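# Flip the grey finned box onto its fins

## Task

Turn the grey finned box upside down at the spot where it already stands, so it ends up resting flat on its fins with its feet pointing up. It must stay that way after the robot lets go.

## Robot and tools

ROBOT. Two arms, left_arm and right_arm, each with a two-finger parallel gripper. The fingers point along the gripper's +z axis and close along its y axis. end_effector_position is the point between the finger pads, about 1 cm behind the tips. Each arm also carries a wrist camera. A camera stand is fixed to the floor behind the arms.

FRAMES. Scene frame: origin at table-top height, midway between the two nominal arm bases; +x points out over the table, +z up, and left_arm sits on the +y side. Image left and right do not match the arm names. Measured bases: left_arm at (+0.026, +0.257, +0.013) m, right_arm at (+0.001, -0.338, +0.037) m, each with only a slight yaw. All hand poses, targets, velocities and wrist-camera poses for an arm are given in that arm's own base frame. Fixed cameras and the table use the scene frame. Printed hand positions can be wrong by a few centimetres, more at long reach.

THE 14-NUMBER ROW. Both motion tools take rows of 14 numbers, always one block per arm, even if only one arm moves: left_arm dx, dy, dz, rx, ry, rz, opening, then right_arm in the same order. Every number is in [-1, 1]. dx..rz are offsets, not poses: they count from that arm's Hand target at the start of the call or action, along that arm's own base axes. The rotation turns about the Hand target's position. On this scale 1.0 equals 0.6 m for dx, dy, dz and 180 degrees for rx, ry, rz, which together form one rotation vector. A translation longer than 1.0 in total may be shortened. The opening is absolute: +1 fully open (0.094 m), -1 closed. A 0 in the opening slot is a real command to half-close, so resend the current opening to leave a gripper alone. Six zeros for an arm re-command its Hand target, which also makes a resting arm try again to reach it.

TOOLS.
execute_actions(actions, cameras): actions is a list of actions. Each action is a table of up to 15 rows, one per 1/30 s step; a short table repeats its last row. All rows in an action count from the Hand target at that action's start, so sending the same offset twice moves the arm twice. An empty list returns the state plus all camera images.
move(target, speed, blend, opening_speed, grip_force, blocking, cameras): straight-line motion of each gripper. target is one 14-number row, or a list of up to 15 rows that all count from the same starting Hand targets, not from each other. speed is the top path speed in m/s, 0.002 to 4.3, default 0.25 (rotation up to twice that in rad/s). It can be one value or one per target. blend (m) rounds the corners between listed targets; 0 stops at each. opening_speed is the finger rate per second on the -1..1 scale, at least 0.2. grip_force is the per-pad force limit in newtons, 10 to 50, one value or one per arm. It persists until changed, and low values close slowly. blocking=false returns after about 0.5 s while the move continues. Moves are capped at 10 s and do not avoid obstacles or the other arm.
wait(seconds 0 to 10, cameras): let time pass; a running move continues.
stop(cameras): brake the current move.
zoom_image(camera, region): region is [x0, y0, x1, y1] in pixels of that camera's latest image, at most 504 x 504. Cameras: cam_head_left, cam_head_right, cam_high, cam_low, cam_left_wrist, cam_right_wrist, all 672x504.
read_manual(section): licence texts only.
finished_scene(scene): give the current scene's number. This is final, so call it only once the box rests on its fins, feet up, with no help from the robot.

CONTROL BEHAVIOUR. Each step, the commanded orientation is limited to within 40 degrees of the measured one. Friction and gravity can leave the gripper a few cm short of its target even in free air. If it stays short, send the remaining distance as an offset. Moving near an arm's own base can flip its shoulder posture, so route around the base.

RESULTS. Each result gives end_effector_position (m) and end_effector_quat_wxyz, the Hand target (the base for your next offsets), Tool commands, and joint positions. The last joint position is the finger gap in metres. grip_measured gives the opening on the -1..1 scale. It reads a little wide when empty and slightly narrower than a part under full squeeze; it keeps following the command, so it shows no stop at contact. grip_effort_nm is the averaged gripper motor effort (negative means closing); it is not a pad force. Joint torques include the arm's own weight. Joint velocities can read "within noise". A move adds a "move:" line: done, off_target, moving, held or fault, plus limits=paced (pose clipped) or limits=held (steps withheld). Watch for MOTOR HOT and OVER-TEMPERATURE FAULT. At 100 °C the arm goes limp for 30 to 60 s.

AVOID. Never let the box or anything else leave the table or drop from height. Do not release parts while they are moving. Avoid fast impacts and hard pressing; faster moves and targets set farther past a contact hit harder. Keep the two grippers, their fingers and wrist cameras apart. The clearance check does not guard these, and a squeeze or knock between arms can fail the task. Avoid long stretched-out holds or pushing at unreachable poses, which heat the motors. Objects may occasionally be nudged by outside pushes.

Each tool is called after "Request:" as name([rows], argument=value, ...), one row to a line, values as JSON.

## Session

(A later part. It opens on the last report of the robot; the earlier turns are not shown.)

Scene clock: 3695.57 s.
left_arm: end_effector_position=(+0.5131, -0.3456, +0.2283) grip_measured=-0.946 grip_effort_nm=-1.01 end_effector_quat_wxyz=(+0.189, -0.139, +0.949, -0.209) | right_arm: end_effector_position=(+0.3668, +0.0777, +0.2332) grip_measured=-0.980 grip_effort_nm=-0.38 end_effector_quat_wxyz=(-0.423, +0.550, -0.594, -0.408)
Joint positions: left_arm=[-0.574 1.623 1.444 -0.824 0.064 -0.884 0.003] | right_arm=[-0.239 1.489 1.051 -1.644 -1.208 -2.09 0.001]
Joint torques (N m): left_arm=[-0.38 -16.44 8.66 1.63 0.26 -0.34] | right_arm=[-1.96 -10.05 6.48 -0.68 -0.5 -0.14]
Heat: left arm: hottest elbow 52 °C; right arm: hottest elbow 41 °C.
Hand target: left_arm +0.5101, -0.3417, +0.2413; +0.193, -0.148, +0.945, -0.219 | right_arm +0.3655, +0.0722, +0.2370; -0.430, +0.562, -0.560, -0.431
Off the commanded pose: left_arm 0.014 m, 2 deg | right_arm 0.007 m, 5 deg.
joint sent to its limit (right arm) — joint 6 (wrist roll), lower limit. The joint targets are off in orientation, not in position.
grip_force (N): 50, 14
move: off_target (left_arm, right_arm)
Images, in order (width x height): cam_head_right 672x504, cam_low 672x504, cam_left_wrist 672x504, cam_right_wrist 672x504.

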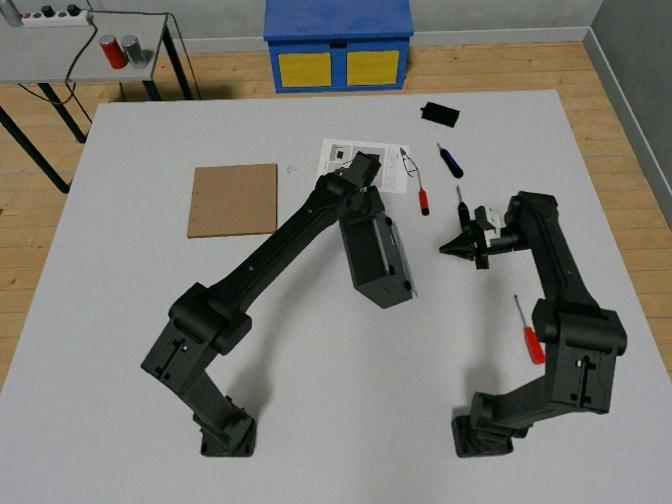

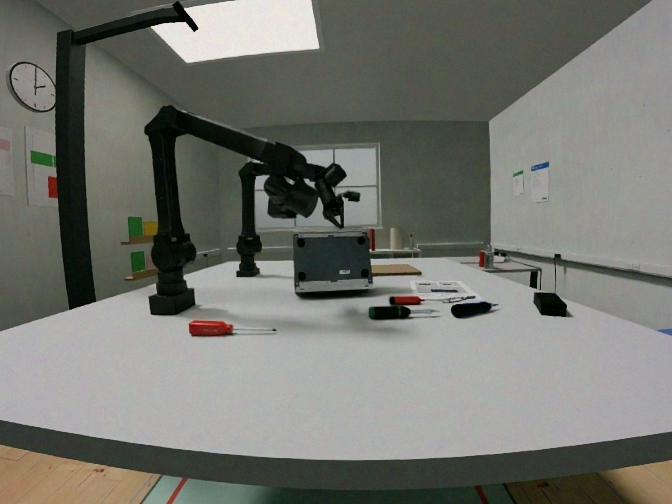

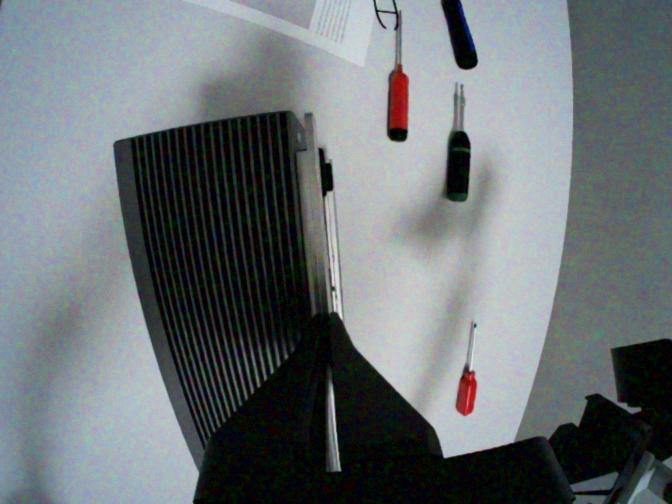

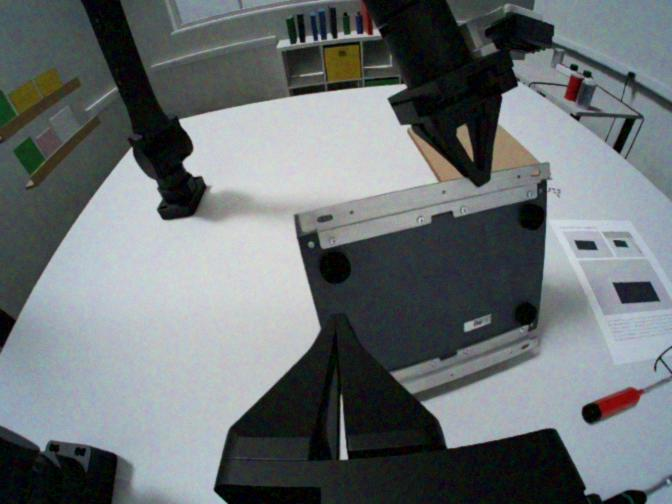

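Request:
move(target=[-0.010, 0.062, -0.0067, -0.0868, -0.0194, 0, -1.0, 0,0,0,0,0,0,-1.0], speed=0.03, cameras=["cam_left_wrist", "cam_right_wrist", "cam_low", "cam_head_right"])

Scene clock: 3715.00 s.
left_arm: end_effector_position=(+0.5043, -0.2977, +0.2217) grip_measured=-0.946 grip_effort_nm=-1.01 end_effector_quat_wxyz=(+0.196, -0.152, +0.912, -0.327) | right_arm: end_effector_position=(+0.3668, +0.0777, +0.2332) grip_measured=-0.980 grip_effort_nm=-0.38 end_effector_quat_wxyz=(-0.423, +0.550, -0.594, -0.408)
Joint positions: left_arm=[-0.447 1.484 1.182 -0.531 0.29 -0.89 0.003] | right_arm=[-0.239 1.489 1.051 -1.644 -1.208 -2.09 0.001]
Joint torques (N m): left_arm=[-1.32 -13.22 9.37 2.95 0.73 -0.69] | right_arm=[-2.37 -10.23 6.48 -0.65 -0.53 -0.15]
Heat: left arm: hottest elbow 49 °C; right arm: hottest elbow 41 °C.
Hand target: left_arm +0.5040, -0.3045, +0.2370; +0.199, -0.166, +0.900, -0.350 | right_arm +0.3655, +0.0722, +0.2370; -0.430, +0.562, -0.560, -0.431
Off the commanded pose: left_arm 0.017 m, 3 deg | right_arm 0.007 m, 5 deg.
joint sent to its limit (right arm) — joint 6 (wrist roll), lower limit. The joint targets are off in orientation, not in position.
grip_force (N): 50, 14
move: off_target (left_arm, right_arm)
Images, in order (width x height): cam_head_right 672x504, cam_low 672x504, cam_left_wrist 672x504, cam_right_wrist 672x504.

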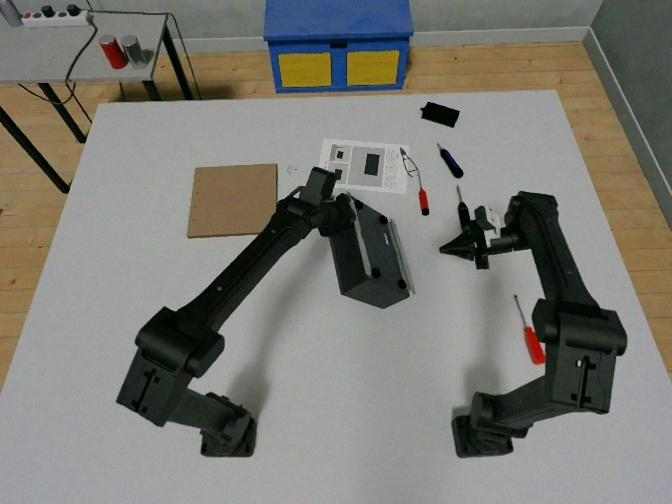

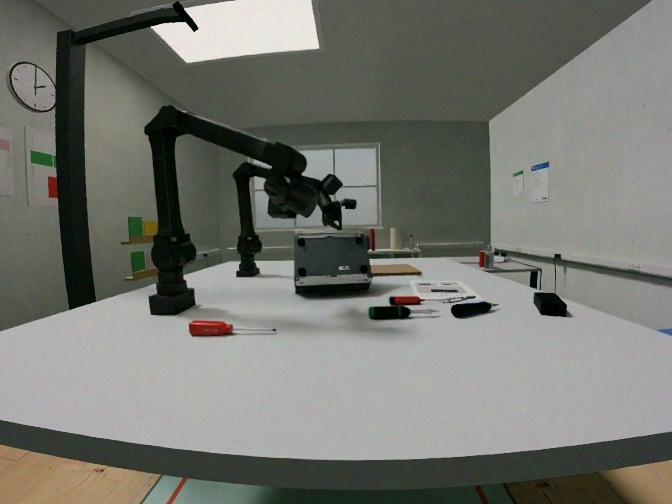

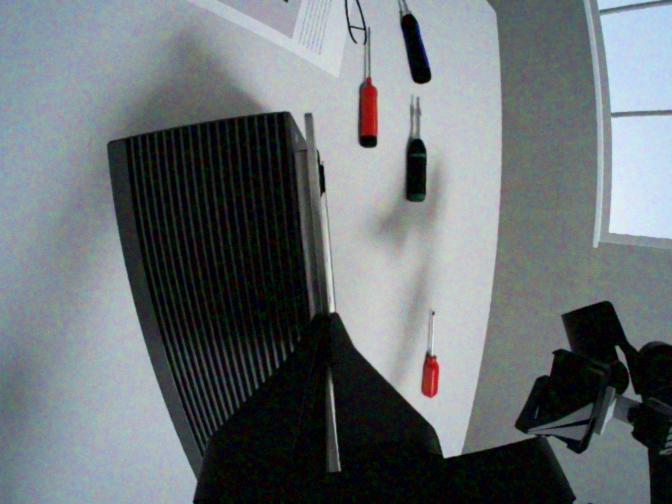

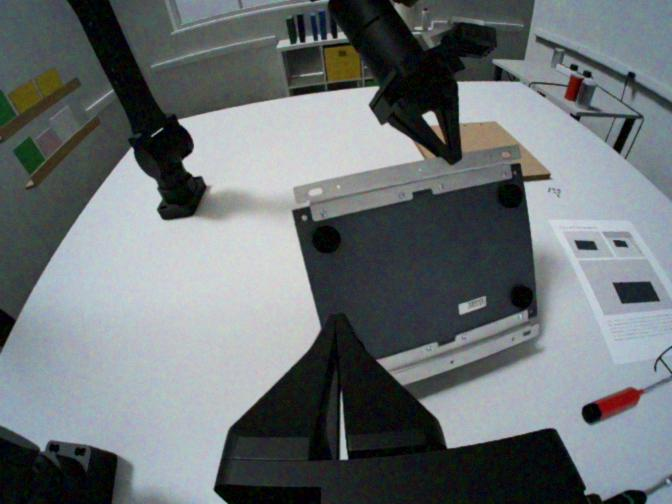

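Request:
move(target=[-0.0083, 0.0508, -0.02, -0.0922, -0.0206, 0, -1.0, 0,0,0,0,0,0,-1.0], speed=0.03, cameras=["cam_left_wrist", "cam_right_wrist", "cam_high", "cam_head_right"])

Scene clock: 3729.43 s.
left_arm: end_effector_position=(+0.4976, -0.2582, +0.2069) grip_measured=-0.945 grip_effort_nm=-1.01 end_effector_quat_wxyz=(+0.204, -0.177, +0.849, -0.454) | right_arm: end_effector_position=(+0.3668, +0.0777, +0.2332) grip_measured=-0.980 grip_effort_nm=-0.38 end_effector_quat_wxyz=(-0.423, +0.550, -0.594, -0.408)
Joint positions: left_arm=[-0.321 1.422 0.94 -0.141 0.525 -1.008 0.003] | right_arm=[-0.239 1.489 1.051 -1.644 -1.208 -2.09 0.001]
Joint torques (N m): left_arm=[-2.67 -10.75 9.8 3.77 0.92 -0.8] | right_arm=[-2.2 -9.7 6.45 -0.7 -0.53 -0.13]
Heat: left arm: hottest elbow 49 °C; right arm: hottest elbow 41 °C.
Hand target: left_arm +0.4990, -0.2741, +0.2252; +0.202, -0.182, +0.833, -0.481 | right_arm +0.3655, +0.0722, +0.2370; -0.430, +0.562, -0.560, -0.431
Off the commanded pose: left_arm 0.024 m, 4 deg | right_arm 0.007 m, 5 deg.
joint sent to its limit (right arm) — joint 6 (wrist roll), lower limit. The joint targets are off in orientation, not in position.
grip_force (N): 50, 14
move: off_target (left_arm, right_arm)
Images, in order (width x height): cam_head_right 672x504, cam_high 672x504, cam_left_wrist 672x504, cam_right_wrist 672x504.

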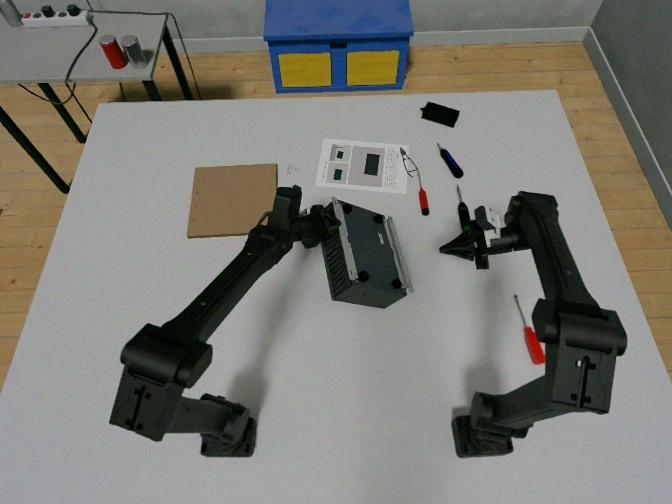

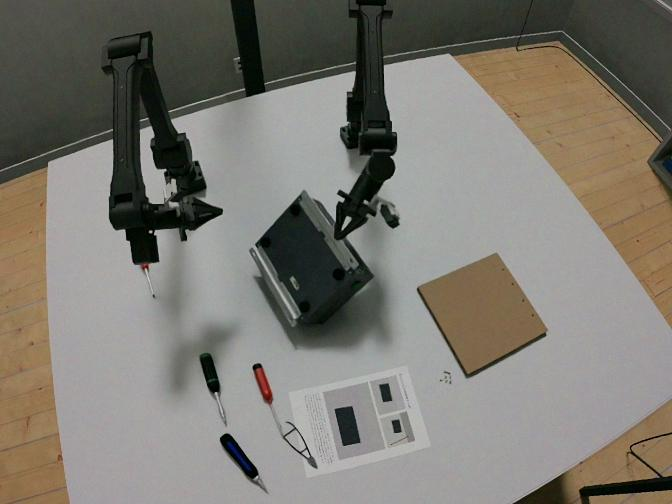

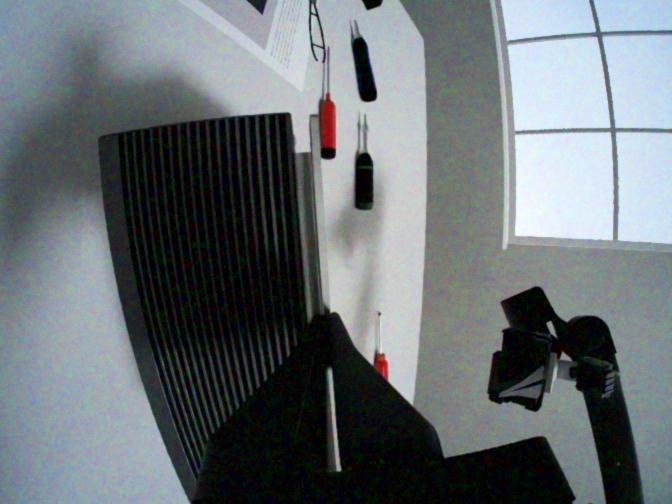

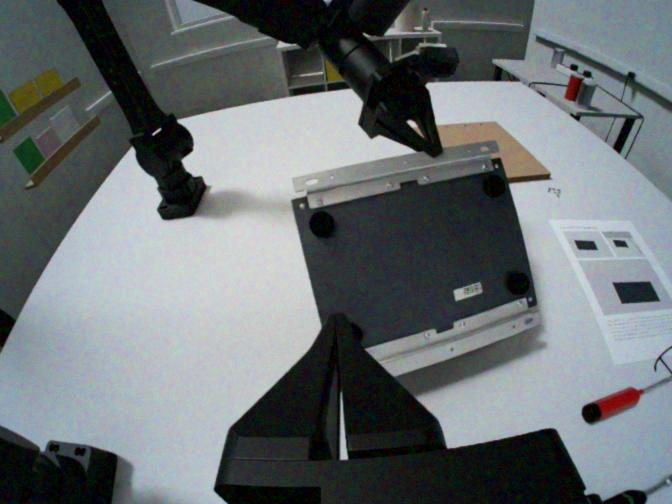

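Request:
move(target=[-0.0082, 0.0525, -0.0228, -0.0868, -0.0194, 0, -1.0, 0,0,0,0,0,0,-1.0], speed=0.03, cameras=["cam_left_wrist", "cam_right_wrist", "cam_high", "cam_head_right"])

Scene clock: 3745.53 s.
left_arm: end_effector_position=(+0.4855, -0.2254, +0.1773) grip_measured=-0.944 grip_effort_nm=-1.01 end_effector_quat_wxyz=(+0.199, -0.202, +0.779, -0.559) | right_arm: end_effector_position=(+0.3668, +0.0777, +0.2332) grip_measured=-0.980 grip_effort_nm=-0.38 end_effector_quat_wxyz=(-0.423, +0.550, -0.594, -0.408)
Joint positions: left_arm=[-0.219 1.468 0.732 0.336 0.714 -1.211 0.003] | right_arm=[-0.239 1.489 1.051 -1.644 -1.208 -2.09 0.001]
Joint torques (N m): left_arm=[-2.67 -10.4 10.45 4.57 1.15 -0.93] | right_arm=[-1.44 -9.99 6.46 -0.75 -0.56 -0.14]
Heat: left arm: hottest elbow 48 °C; right arm: hottest elbow 41 °C.
Hand target: left_arm +0.4941, -0.2426, +0.2114; +0.201, -0.193, +0.754, -0.595 | right_arm +0.3655, +0.0722, +0.2370; -0.430, +0.562, -0.560, -0.431
Off the commanded pose: left_arm 0.039 m, 5 deg | right_arm 0.007 m, 5 deg.
joint sent to its limit (right arm) — joint 6 (wrist roll), lower limit. The joint targets are off in orientation, not in position.
grip_force (N): 50, 14
move: off_target (left_arm, right_arm)
Images, in order (width x height): cam_head_right 672x504, cam_high 672x504, cam_left_wrist 672x504, cam_right_wrist 672x504.

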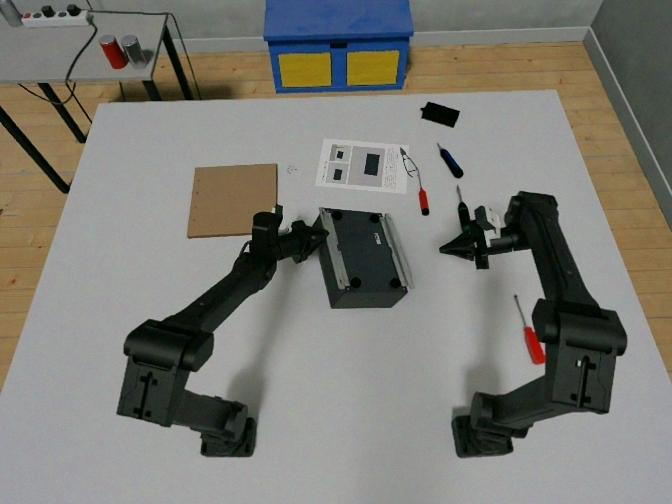

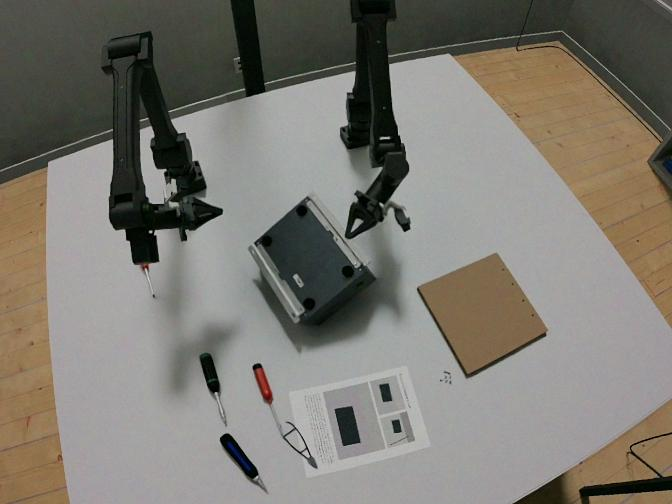

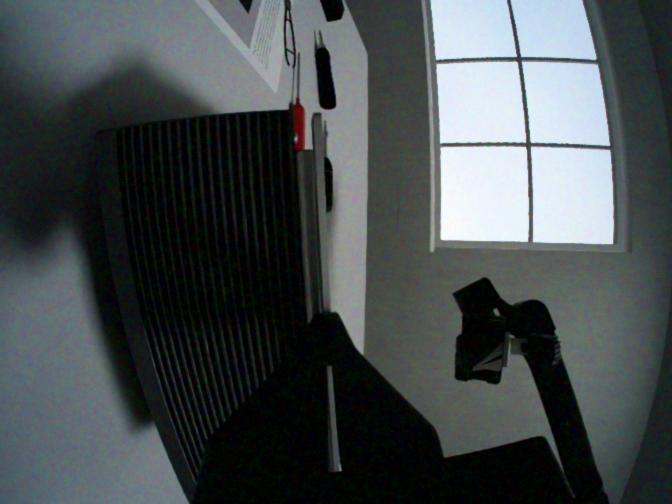

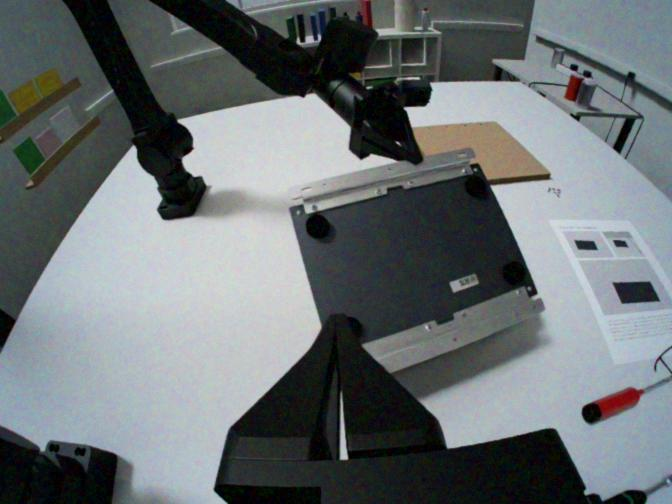

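Request:
move(target=[-0.005, 0.0222, -0.0245, -0.038, -0.0085, 0, -1.0, 0,0,0,0,0,0,-1.0], speed=0.02, cameras=["cam_left_wrist", "cam_right_wrist", "cam_low"])

Scene clock: 3767.57 s.
left_arm: end_effector_position=(+0.4811, -0.2148, +0.1579) grip_measured=-0.943 grip_effort_nm=-1.01 end_effector_quat_wxyz=(+0.196, -0.210, +0.742, -0.606) | right_arm: end_effector_position=(+0.3668, +0.0777, +0.2332) grip_measured=-0.980 grip_effort_nm=-0.38 end_effector_quat_wxyz=(-0.423, +0.550, -0.594, -0.408)
Joint positions: left_arm=[-0.185 1.557 0.656 0.631 0.779 -1.342 0.003] | right_arm=[-0.239 1.489 1.051 -1.644 -1.208 -2.09 0.001]
Joint torques (N m): left_arm=[-2.32 -11.46 9.7 4.63 0.94 -1.02] | right_arm=[-1.61 -9.52 6.52 -0.64 -0.48 -0.14]
Heat: left arm: hottest elbow 48 °C; right arm: hottest elbow 41 °C.
Hand target: left_arm +0.4911, -0.2292, +0.1968; +0.199, -0.196, +0.714, -0.642 | right_arm +0.3655, +0.0722, +0.2370; -0.430, +0.562, -0.560, -0.431
Off the commanded pose: left_arm 0.043 m, 5 deg | right_arm 0.007 m, 5 deg.
joint sent to its limit (right arm) — joint 6 (wrist roll), lower limit. The joint targets are off in orientation, not in position.
grip_force (N): 50, 14
move: off_target (left_arm, right_arm)
Images, in order (width x height): cam_low 672x504, cam_left_wrist 672x504, cam_right_wrist 672x504.

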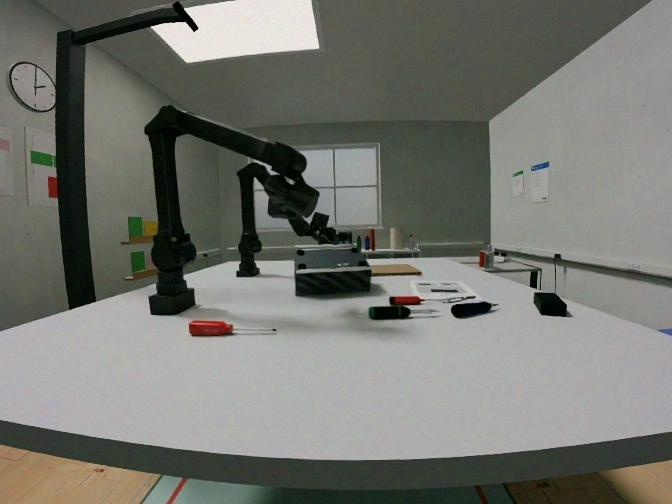

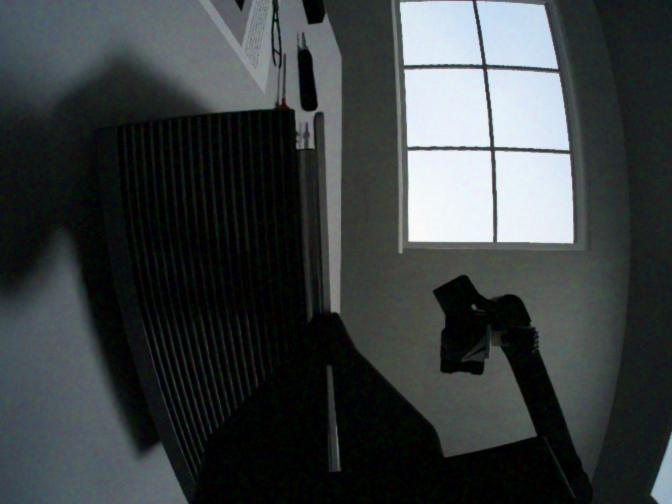

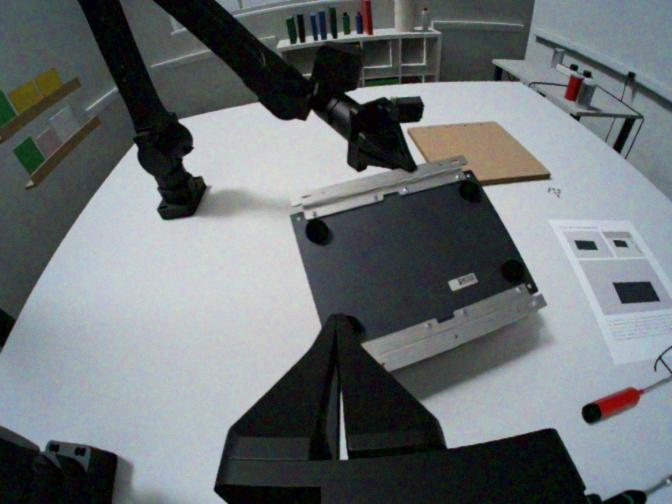

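Request:
move(target=[-0.003, 0.0115, -0.017, -0.0325, -0.0073, 0, -1.0, 0,0,0,0,0,0,-1.0], speed=0.02, cameras=["cam_left_wrist", "cam_right_wrist", "cam_low"])

Request:
zoom_image(camera="cam_low", region=[270, 220, 400, 310])

Scene clock: 3776.20 s.
left_arm: end_effector_position=(+0.4790, -0.2099, +0.1452) grip_measured=-0.938 grip_effort_nm=-1.01 end_effector_quat_wxyz=(+0.192, -0.217, +0.708, -0.644) | right_arm: end_effector_position=(+0.3668, +0.0777, +0.2332) grip_measured=-0.980 grip_effort_nm=-0.38 end_effector_quat_wxyz=(-0.423, +0.550, -0.594, -0.408)
Joint positions: left_arm=[-0.169 1.656 0.617 0.898 0.81 -1.476 0.003] | right_arm=[-0.239 1.489 1.051 -1.644 -1.208 -2.09 0.001]
Joint torques (N m): left_arm=[-2.26 -12.16 8.88 4.72 0.64 -1.06] | right_arm=[-2.02 -10.46 6.49 -0.68 -0.52 -0.17]
Heat: left arm: hottest elbow 48 °C; right arm: hottest elbow 41 °C.
Hand target: left_arm +0.4893, -0.2223, +0.1865; +0.197, -0.199, +0.678, -0.679 | right_arm +0.3655, +0.0722, +0.2370; -0.430, +0.562, -0.560, -0.431
Off the commanded pose: left_arm 0.044 m, 6 deg | right_arm 0.007 m, 5 deg.
joint sent to its limit (right arm) — joint 6 (wrist roll), lower limit. The joint targets are off in orientation, not in position.
grip_force (N): 50, 14
move: off_target (left_arm, right_arm)
Images, in order (width x height): cam_low 672x504, cam_left_wrist 672x504, cam_right_wrist 672x504.

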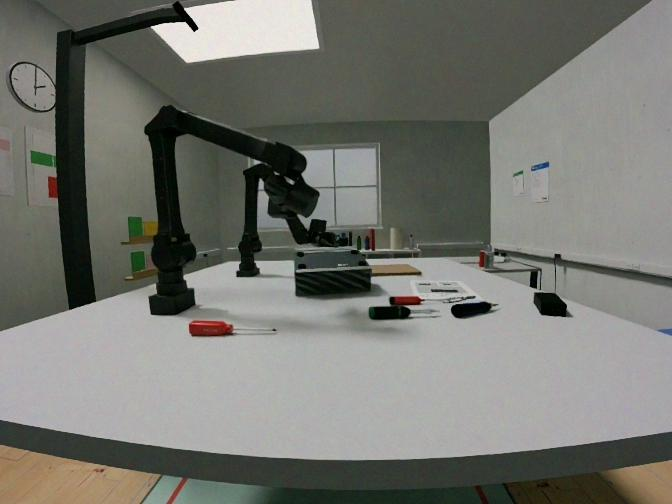

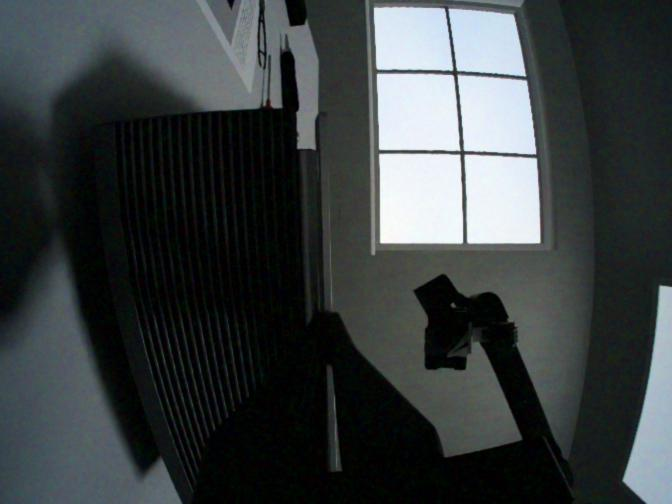

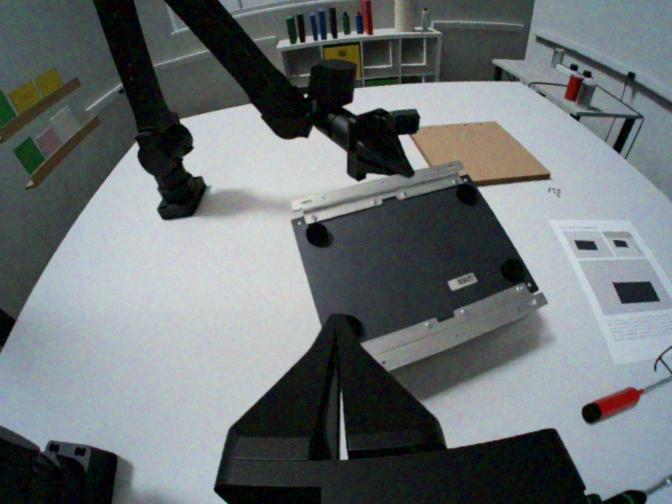

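Scaled by 3.877.

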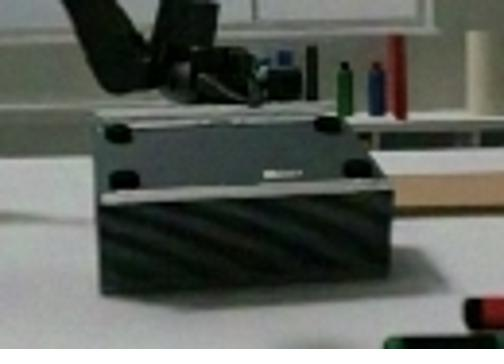

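Request:
move(target=[-0.0022, 0.0095, -0.018, -0.027, -0.006, 0, -1.0, 0,0,0,0,0,0,-1.0], speed=0.015, cameras=["cam_left_wrist", "cam_right_wrist", "cam_low"])

Request:
zoom_image(camera="cam_low", region=[270, 220, 400, 310])

Scene clock: 3785.67 s.
left_arm: end_effector_position=(+0.4783, -0.2076, +0.1313) grip_measured=-0.935 grip_effort_nm=-1.01 end_effector_quat_wxyz=(+0.187, -0.222, +0.680, -0.673) | right_arm: end_effector_position=(+0.3668, +0.0777, +0.2332) grip_measured=-0.980 grip_effort_nm=-0.38 end_effector_quat_wxyz=(-0.423, +0.550, -0.594, -0.408)
Joint positions: left_arm=[-0.162 1.766 0.602 1.13 0.822 -1.59 0.003] | right_arm=[-0.239 1.489 1.051 -1.644 -1.208 -2.09 0.001]
Joint torques (N m): left_arm=[-1.67 -13.16 7.72 5.14 0.41 -1.09] | right_arm=[-1.73 -10.46 6.57 -0.61 -0.52 -0.16]
Heat: left arm: hottest elbow 48 °C; right arm: hottest elbow 41 °C.
Hand target: left_arm +0.4880, -0.2165, +0.1757; +0.195, -0.201, +0.647, -0.710 | right_arm +0.3655, +0.0722, +0.2370; -0.430, +0.562, -0.560, -0.431
Off the commanded pose: left_arm 0.046 m, 6 deg | right_arm 0.007 m, 5 deg.
joint sent to its limit (right arm) — joint 6 (wrist roll), lower limit. The joint targets are off in orientation, not in position.
grip_force (N): 50, 14
move: off_target (left_arm, right_arm)
Images, in order (width x height): cam_low 672x504, cam_left_wrist 672x504, cam_right_wrist 672x504.

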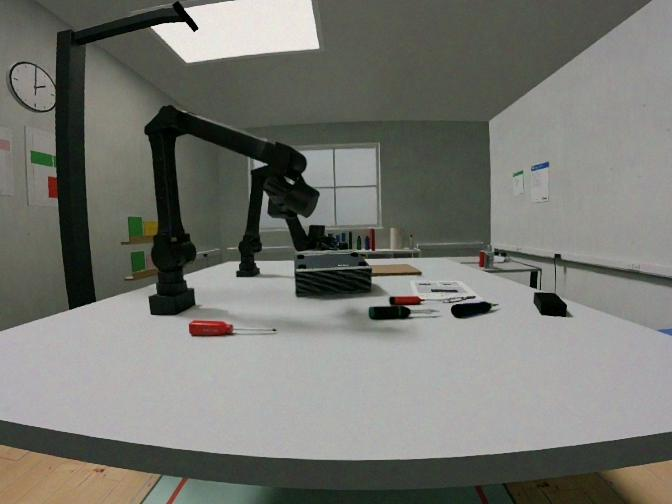

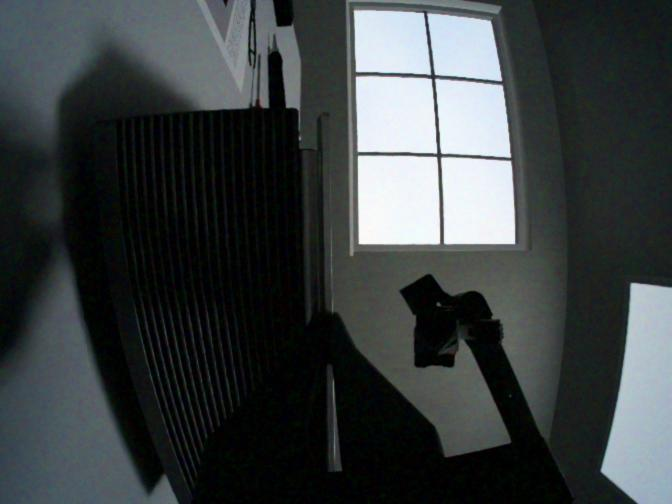

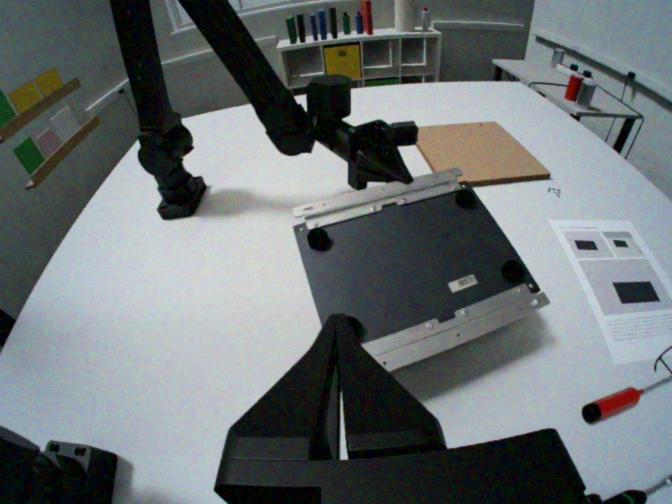

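Scaled by 3.877.

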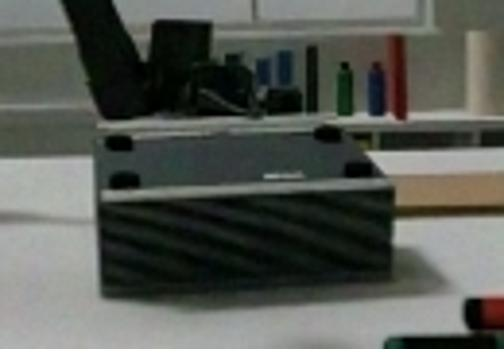

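Request:
move(target=[-0.001, 0.006, -0.018, -0.022, -0.005, 0, -1.0, 0,0,0,0,0,0,-1.0], speed=0.015, cameras=["cam_left_wrist", "cam_right_wrist", "cam_low"])

Request:
zoom_image(camera="cam_low", region=[270, 220, 400, 310])

Scene clock: 3797.47 s.
left_arm: end_effector_position=(+0.4763, -0.2048, +0.1199) grip_measured=-0.933 grip_effort_nm=-1.01 end_effector_quat_wxyz=(+0.184, -0.225, +0.655, -0.697) | right_arm: end_effector_position=(+0.3668, +0.0777, +0.2332) grip_measured=-0.980 grip_effort_nm=-0.38 end_effector_quat_wxyz=(-0.423, +0.550, -0.594, -0.408)
Joint positions: left_arm=[-0.156 1.865 0.597 1.327 0.827 -1.687 0.003] | right_arm=[-0.239 1.489 1.051 -1.644 -1.208 -2.09 0.001]
Joint torques (N m): left_arm=[-1.85 -13.98 7.12 5.12 -0.03 -1.11] | right_arm=[-1.73 -10.46 6.64 -0.66 -0.55 -0.12]
Heat: left arm: hottest elbow 47 °C; right arm: hottest elbow 41 °C.
Hand target: left_arm +0.4874, -0.2131, +0.1649; +0.193, -0.202, +0.620, -0.733 | right_arm +0.3655, +0.0722, +0.2370; -0.430, +0.562, -0.560, -0.431
Off the commanded pose: left_arm 0.047 m, 6 deg | right_arm 0.007 m, 5 deg.
joint sent to its limit (right arm) — joint 6 (wrist roll), lower limit. The joint targets are off in orientation, not in position.
grip_force (N): 50, 14
move: off_target (left_arm, right_arm)
Images, in order (width x height): cam_low 672x504, cam_left_wrist 672x504, cam_right_wrist 672x504.

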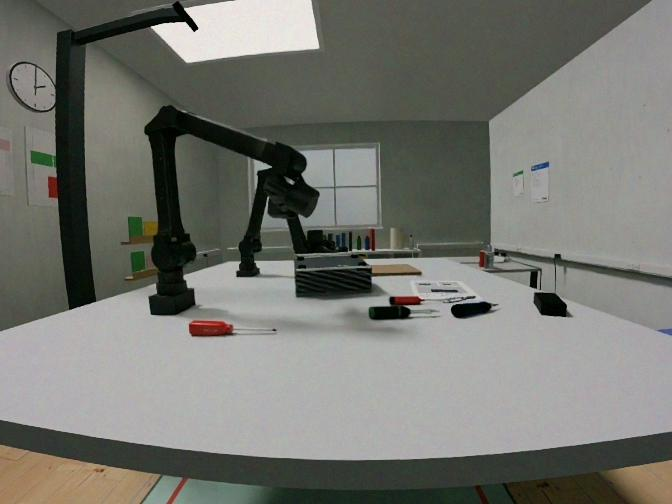

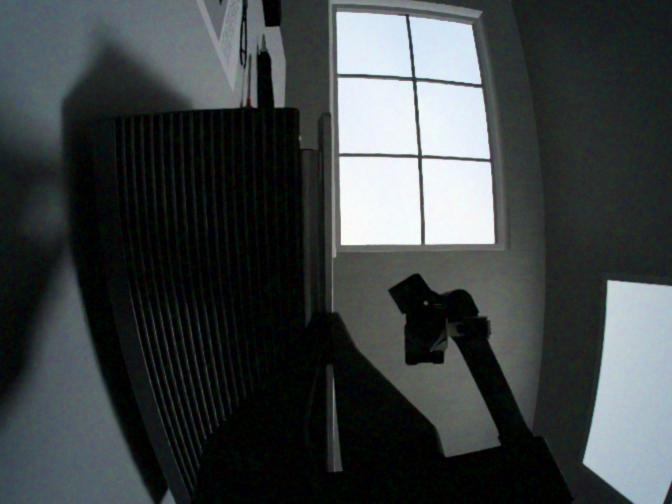

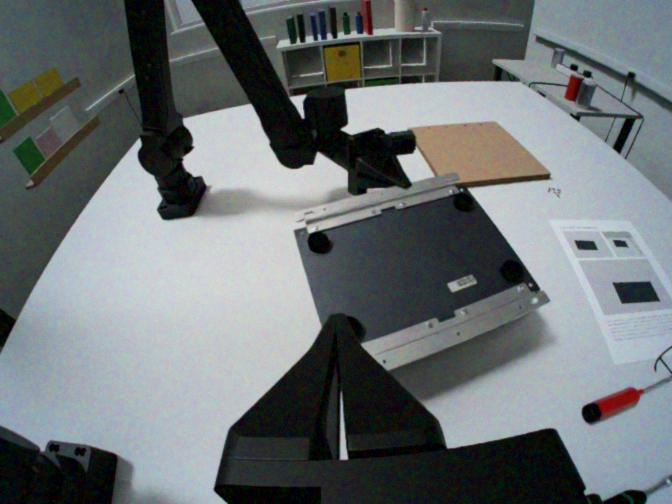

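Scaled by 3.877.

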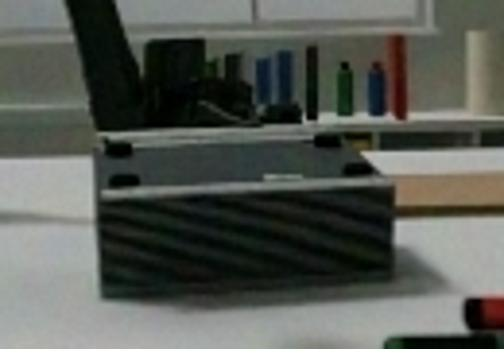

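Request:
move(target=[-0.001, 0.005, -0.018, -0.012, -0.0027, 0, -1.0, 0,0,0,0,0,0,-1.0], speed=0.015, cameras=["cam_left_wrist", "cam_right_wrist", "cam_low"])

Request:
zoom_image(camera="cam_low", region=[270, 220, 400, 310])

Scene clock: 3815.57 s.
left_arm: end_effector_position=(+0.4748, -0.2015, +0.1099) grip_measured=-0.933 grip_effort_nm=-1.01 end_effector_quat_wxyz=(-0.184, +0.227, -0.641, +0.710) | right_arm: end_effector_position=(+0.3668, +0.0777, +0.2332) grip_measured=-0.980 grip_effort_nm=-0.38 end_effector_quat_wxyz=(-0.423, +0.550, -0.594, -0.408)
Joint positions: left_arm=[-0.15 1.934 0.597 1.448 0.824 -1.74 0.003] | right_arm=[-0.239 1.489 1.051 -1.644 -1.208 -2.09 0.001]
Joint torques (N m): left_arm=[-2.08 -14.21 6.79 5.01 -0.12 -1.09] | right_arm=[-1.79 -9.47 6.27 -0.62 -0.47 -0.17]
Heat: left arm: hottest elbow 45 °C; right arm: hottest elbow 41 °C.
Hand target: left_arm +0.4869, -0.2100, +0.1542; -0.192, +0.202, -0.606, +0.745 | right_arm +0.3655, +0.0722, +0.2370; -0.430, +0.562, -0.560, -0.431
Off the commanded pose: left_arm 0.047 m, 6 deg | right_arm 0.007 m, 5 deg.
joint sent to its limit (right arm) — joint 6 (wrist roll), lower limit. The joint targets are off in orientation, not in position.
grip_force (N): 50, 14
move: off_target (left_arm, right_arm)
Images, in order (width x height): cam_low 672x504, cam_left_wrist 672x504, cam_right_wrist 672x504.

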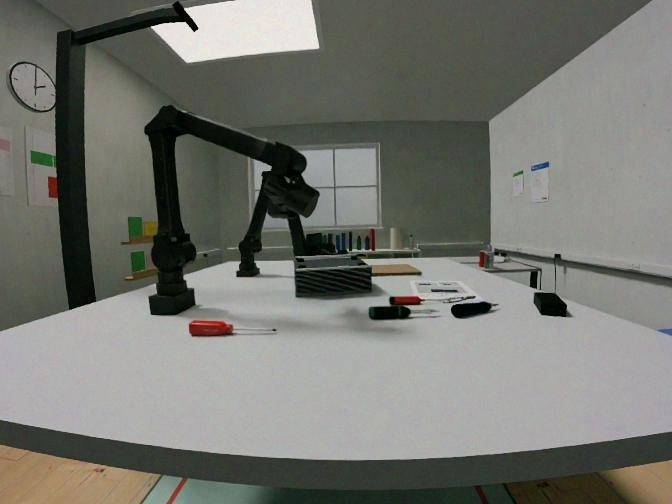

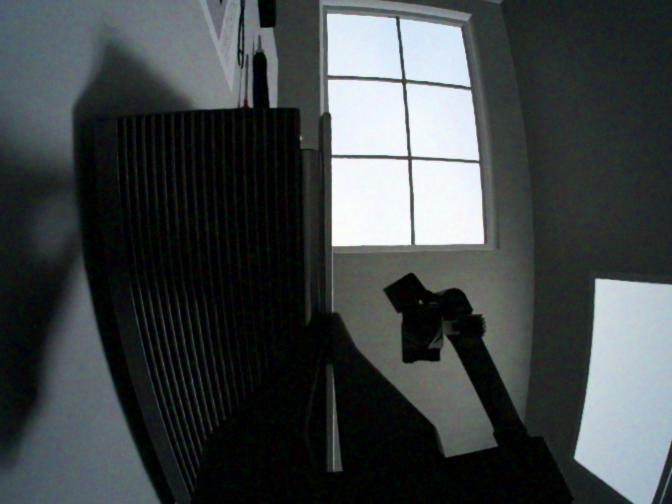

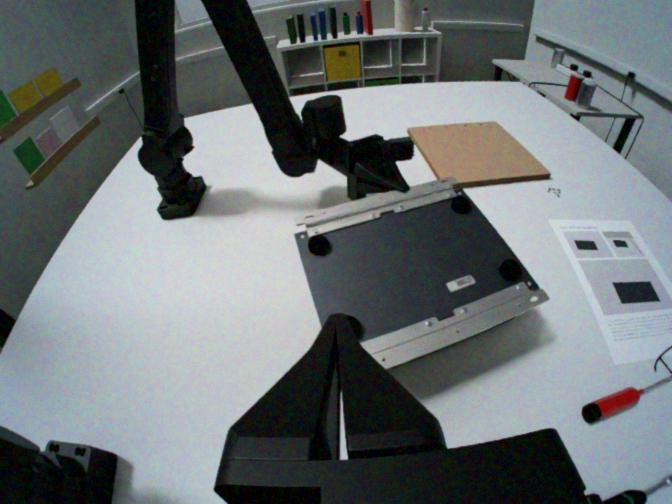

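Scaled by 3.877.

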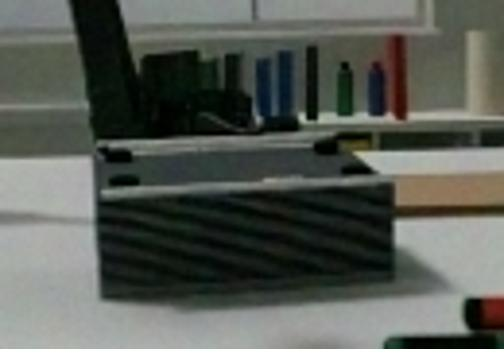

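Request:
move(target=[-0.001, 0.004, -0.018, 0.012, 0.0027, 0, -1.0, 0,0,0,0,0,0,-1.0], speed=0.015, cameras=["cam_left_wrist", "cam_right_wrist", "cam_low"])

Request:
zoom_image(camera="cam_low", region=[270, 220, 400, 310])

Scene clock: 3826.43 s.
left_arm: end_effector_position=(+0.4745, -0.2004, +0.1079) grip_measured=-0.933 grip_effort_nm=-1.01 end_effector_quat_wxyz=(-0.185, +0.224, -0.643, +0.708) | right_arm: end_effector_position=(+0.3668, +0.0777, +0.2332) grip_measured=-0.980 grip_effort_nm=-0.38 end_effector_quat_wxyz=(-0.423, +0.550, -0.594, -0.408)
Joint positions: left_arm=[-0.147 1.938 0.597 1.449 0.83 -1.73 0.003] | right_arm=[-0.239 1.489 1.051 -1.644 -1.208 -2.09 0.001]
Joint torques (N m): left_arm=[-1.61 -14.1 6.53 3.69 0.11 -0.73] | right_arm=[-1.9 -9.99 6.54 -0.68 -0.52 -0.13]
Heat: left arm: hottest elbow 45 °C; right arm: hottest elbow 41 °C.
Hand target: left_arm +0.4862, -0.2077, +0.1435; -0.193, +0.202, -0.620, +0.733 | right_arm +0.3655, +0.0722, +0.2370; -0.430, +0.562, -0.560, -0.431
Off the commanded pose: left_arm 0.038 m, 5 deg | right_arm 0.007 m, 5 deg.
joint sent to its limit (right arm) — joint 6 (wrist roll), lower limit. The joint targets are off in orientation, not in position.
grip_force (N): 50, 14
move: off_target (left_arm, right_arm)
Images, in order (width x height): cam_low 672x504, cam_left_wrist 672x504, cam_right_wrist 672x504.

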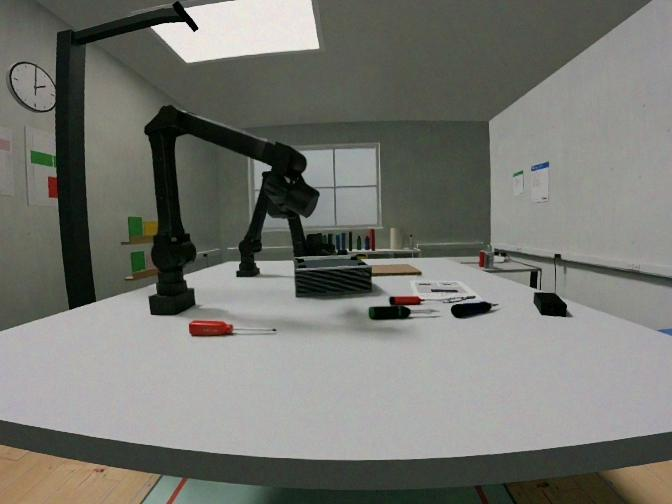

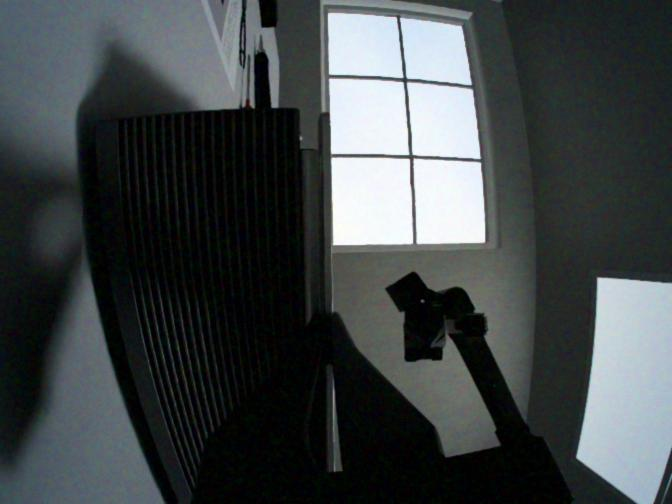

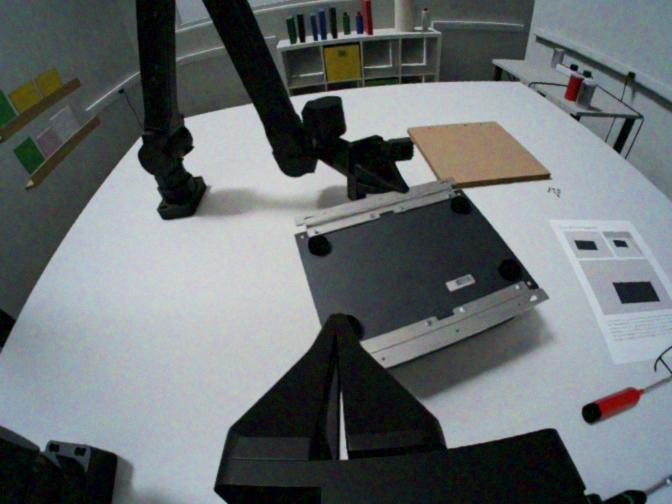

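Scaled by 3.877.

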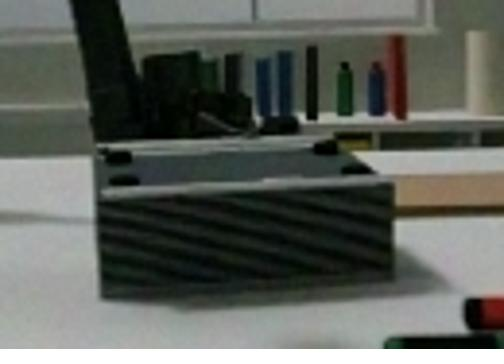

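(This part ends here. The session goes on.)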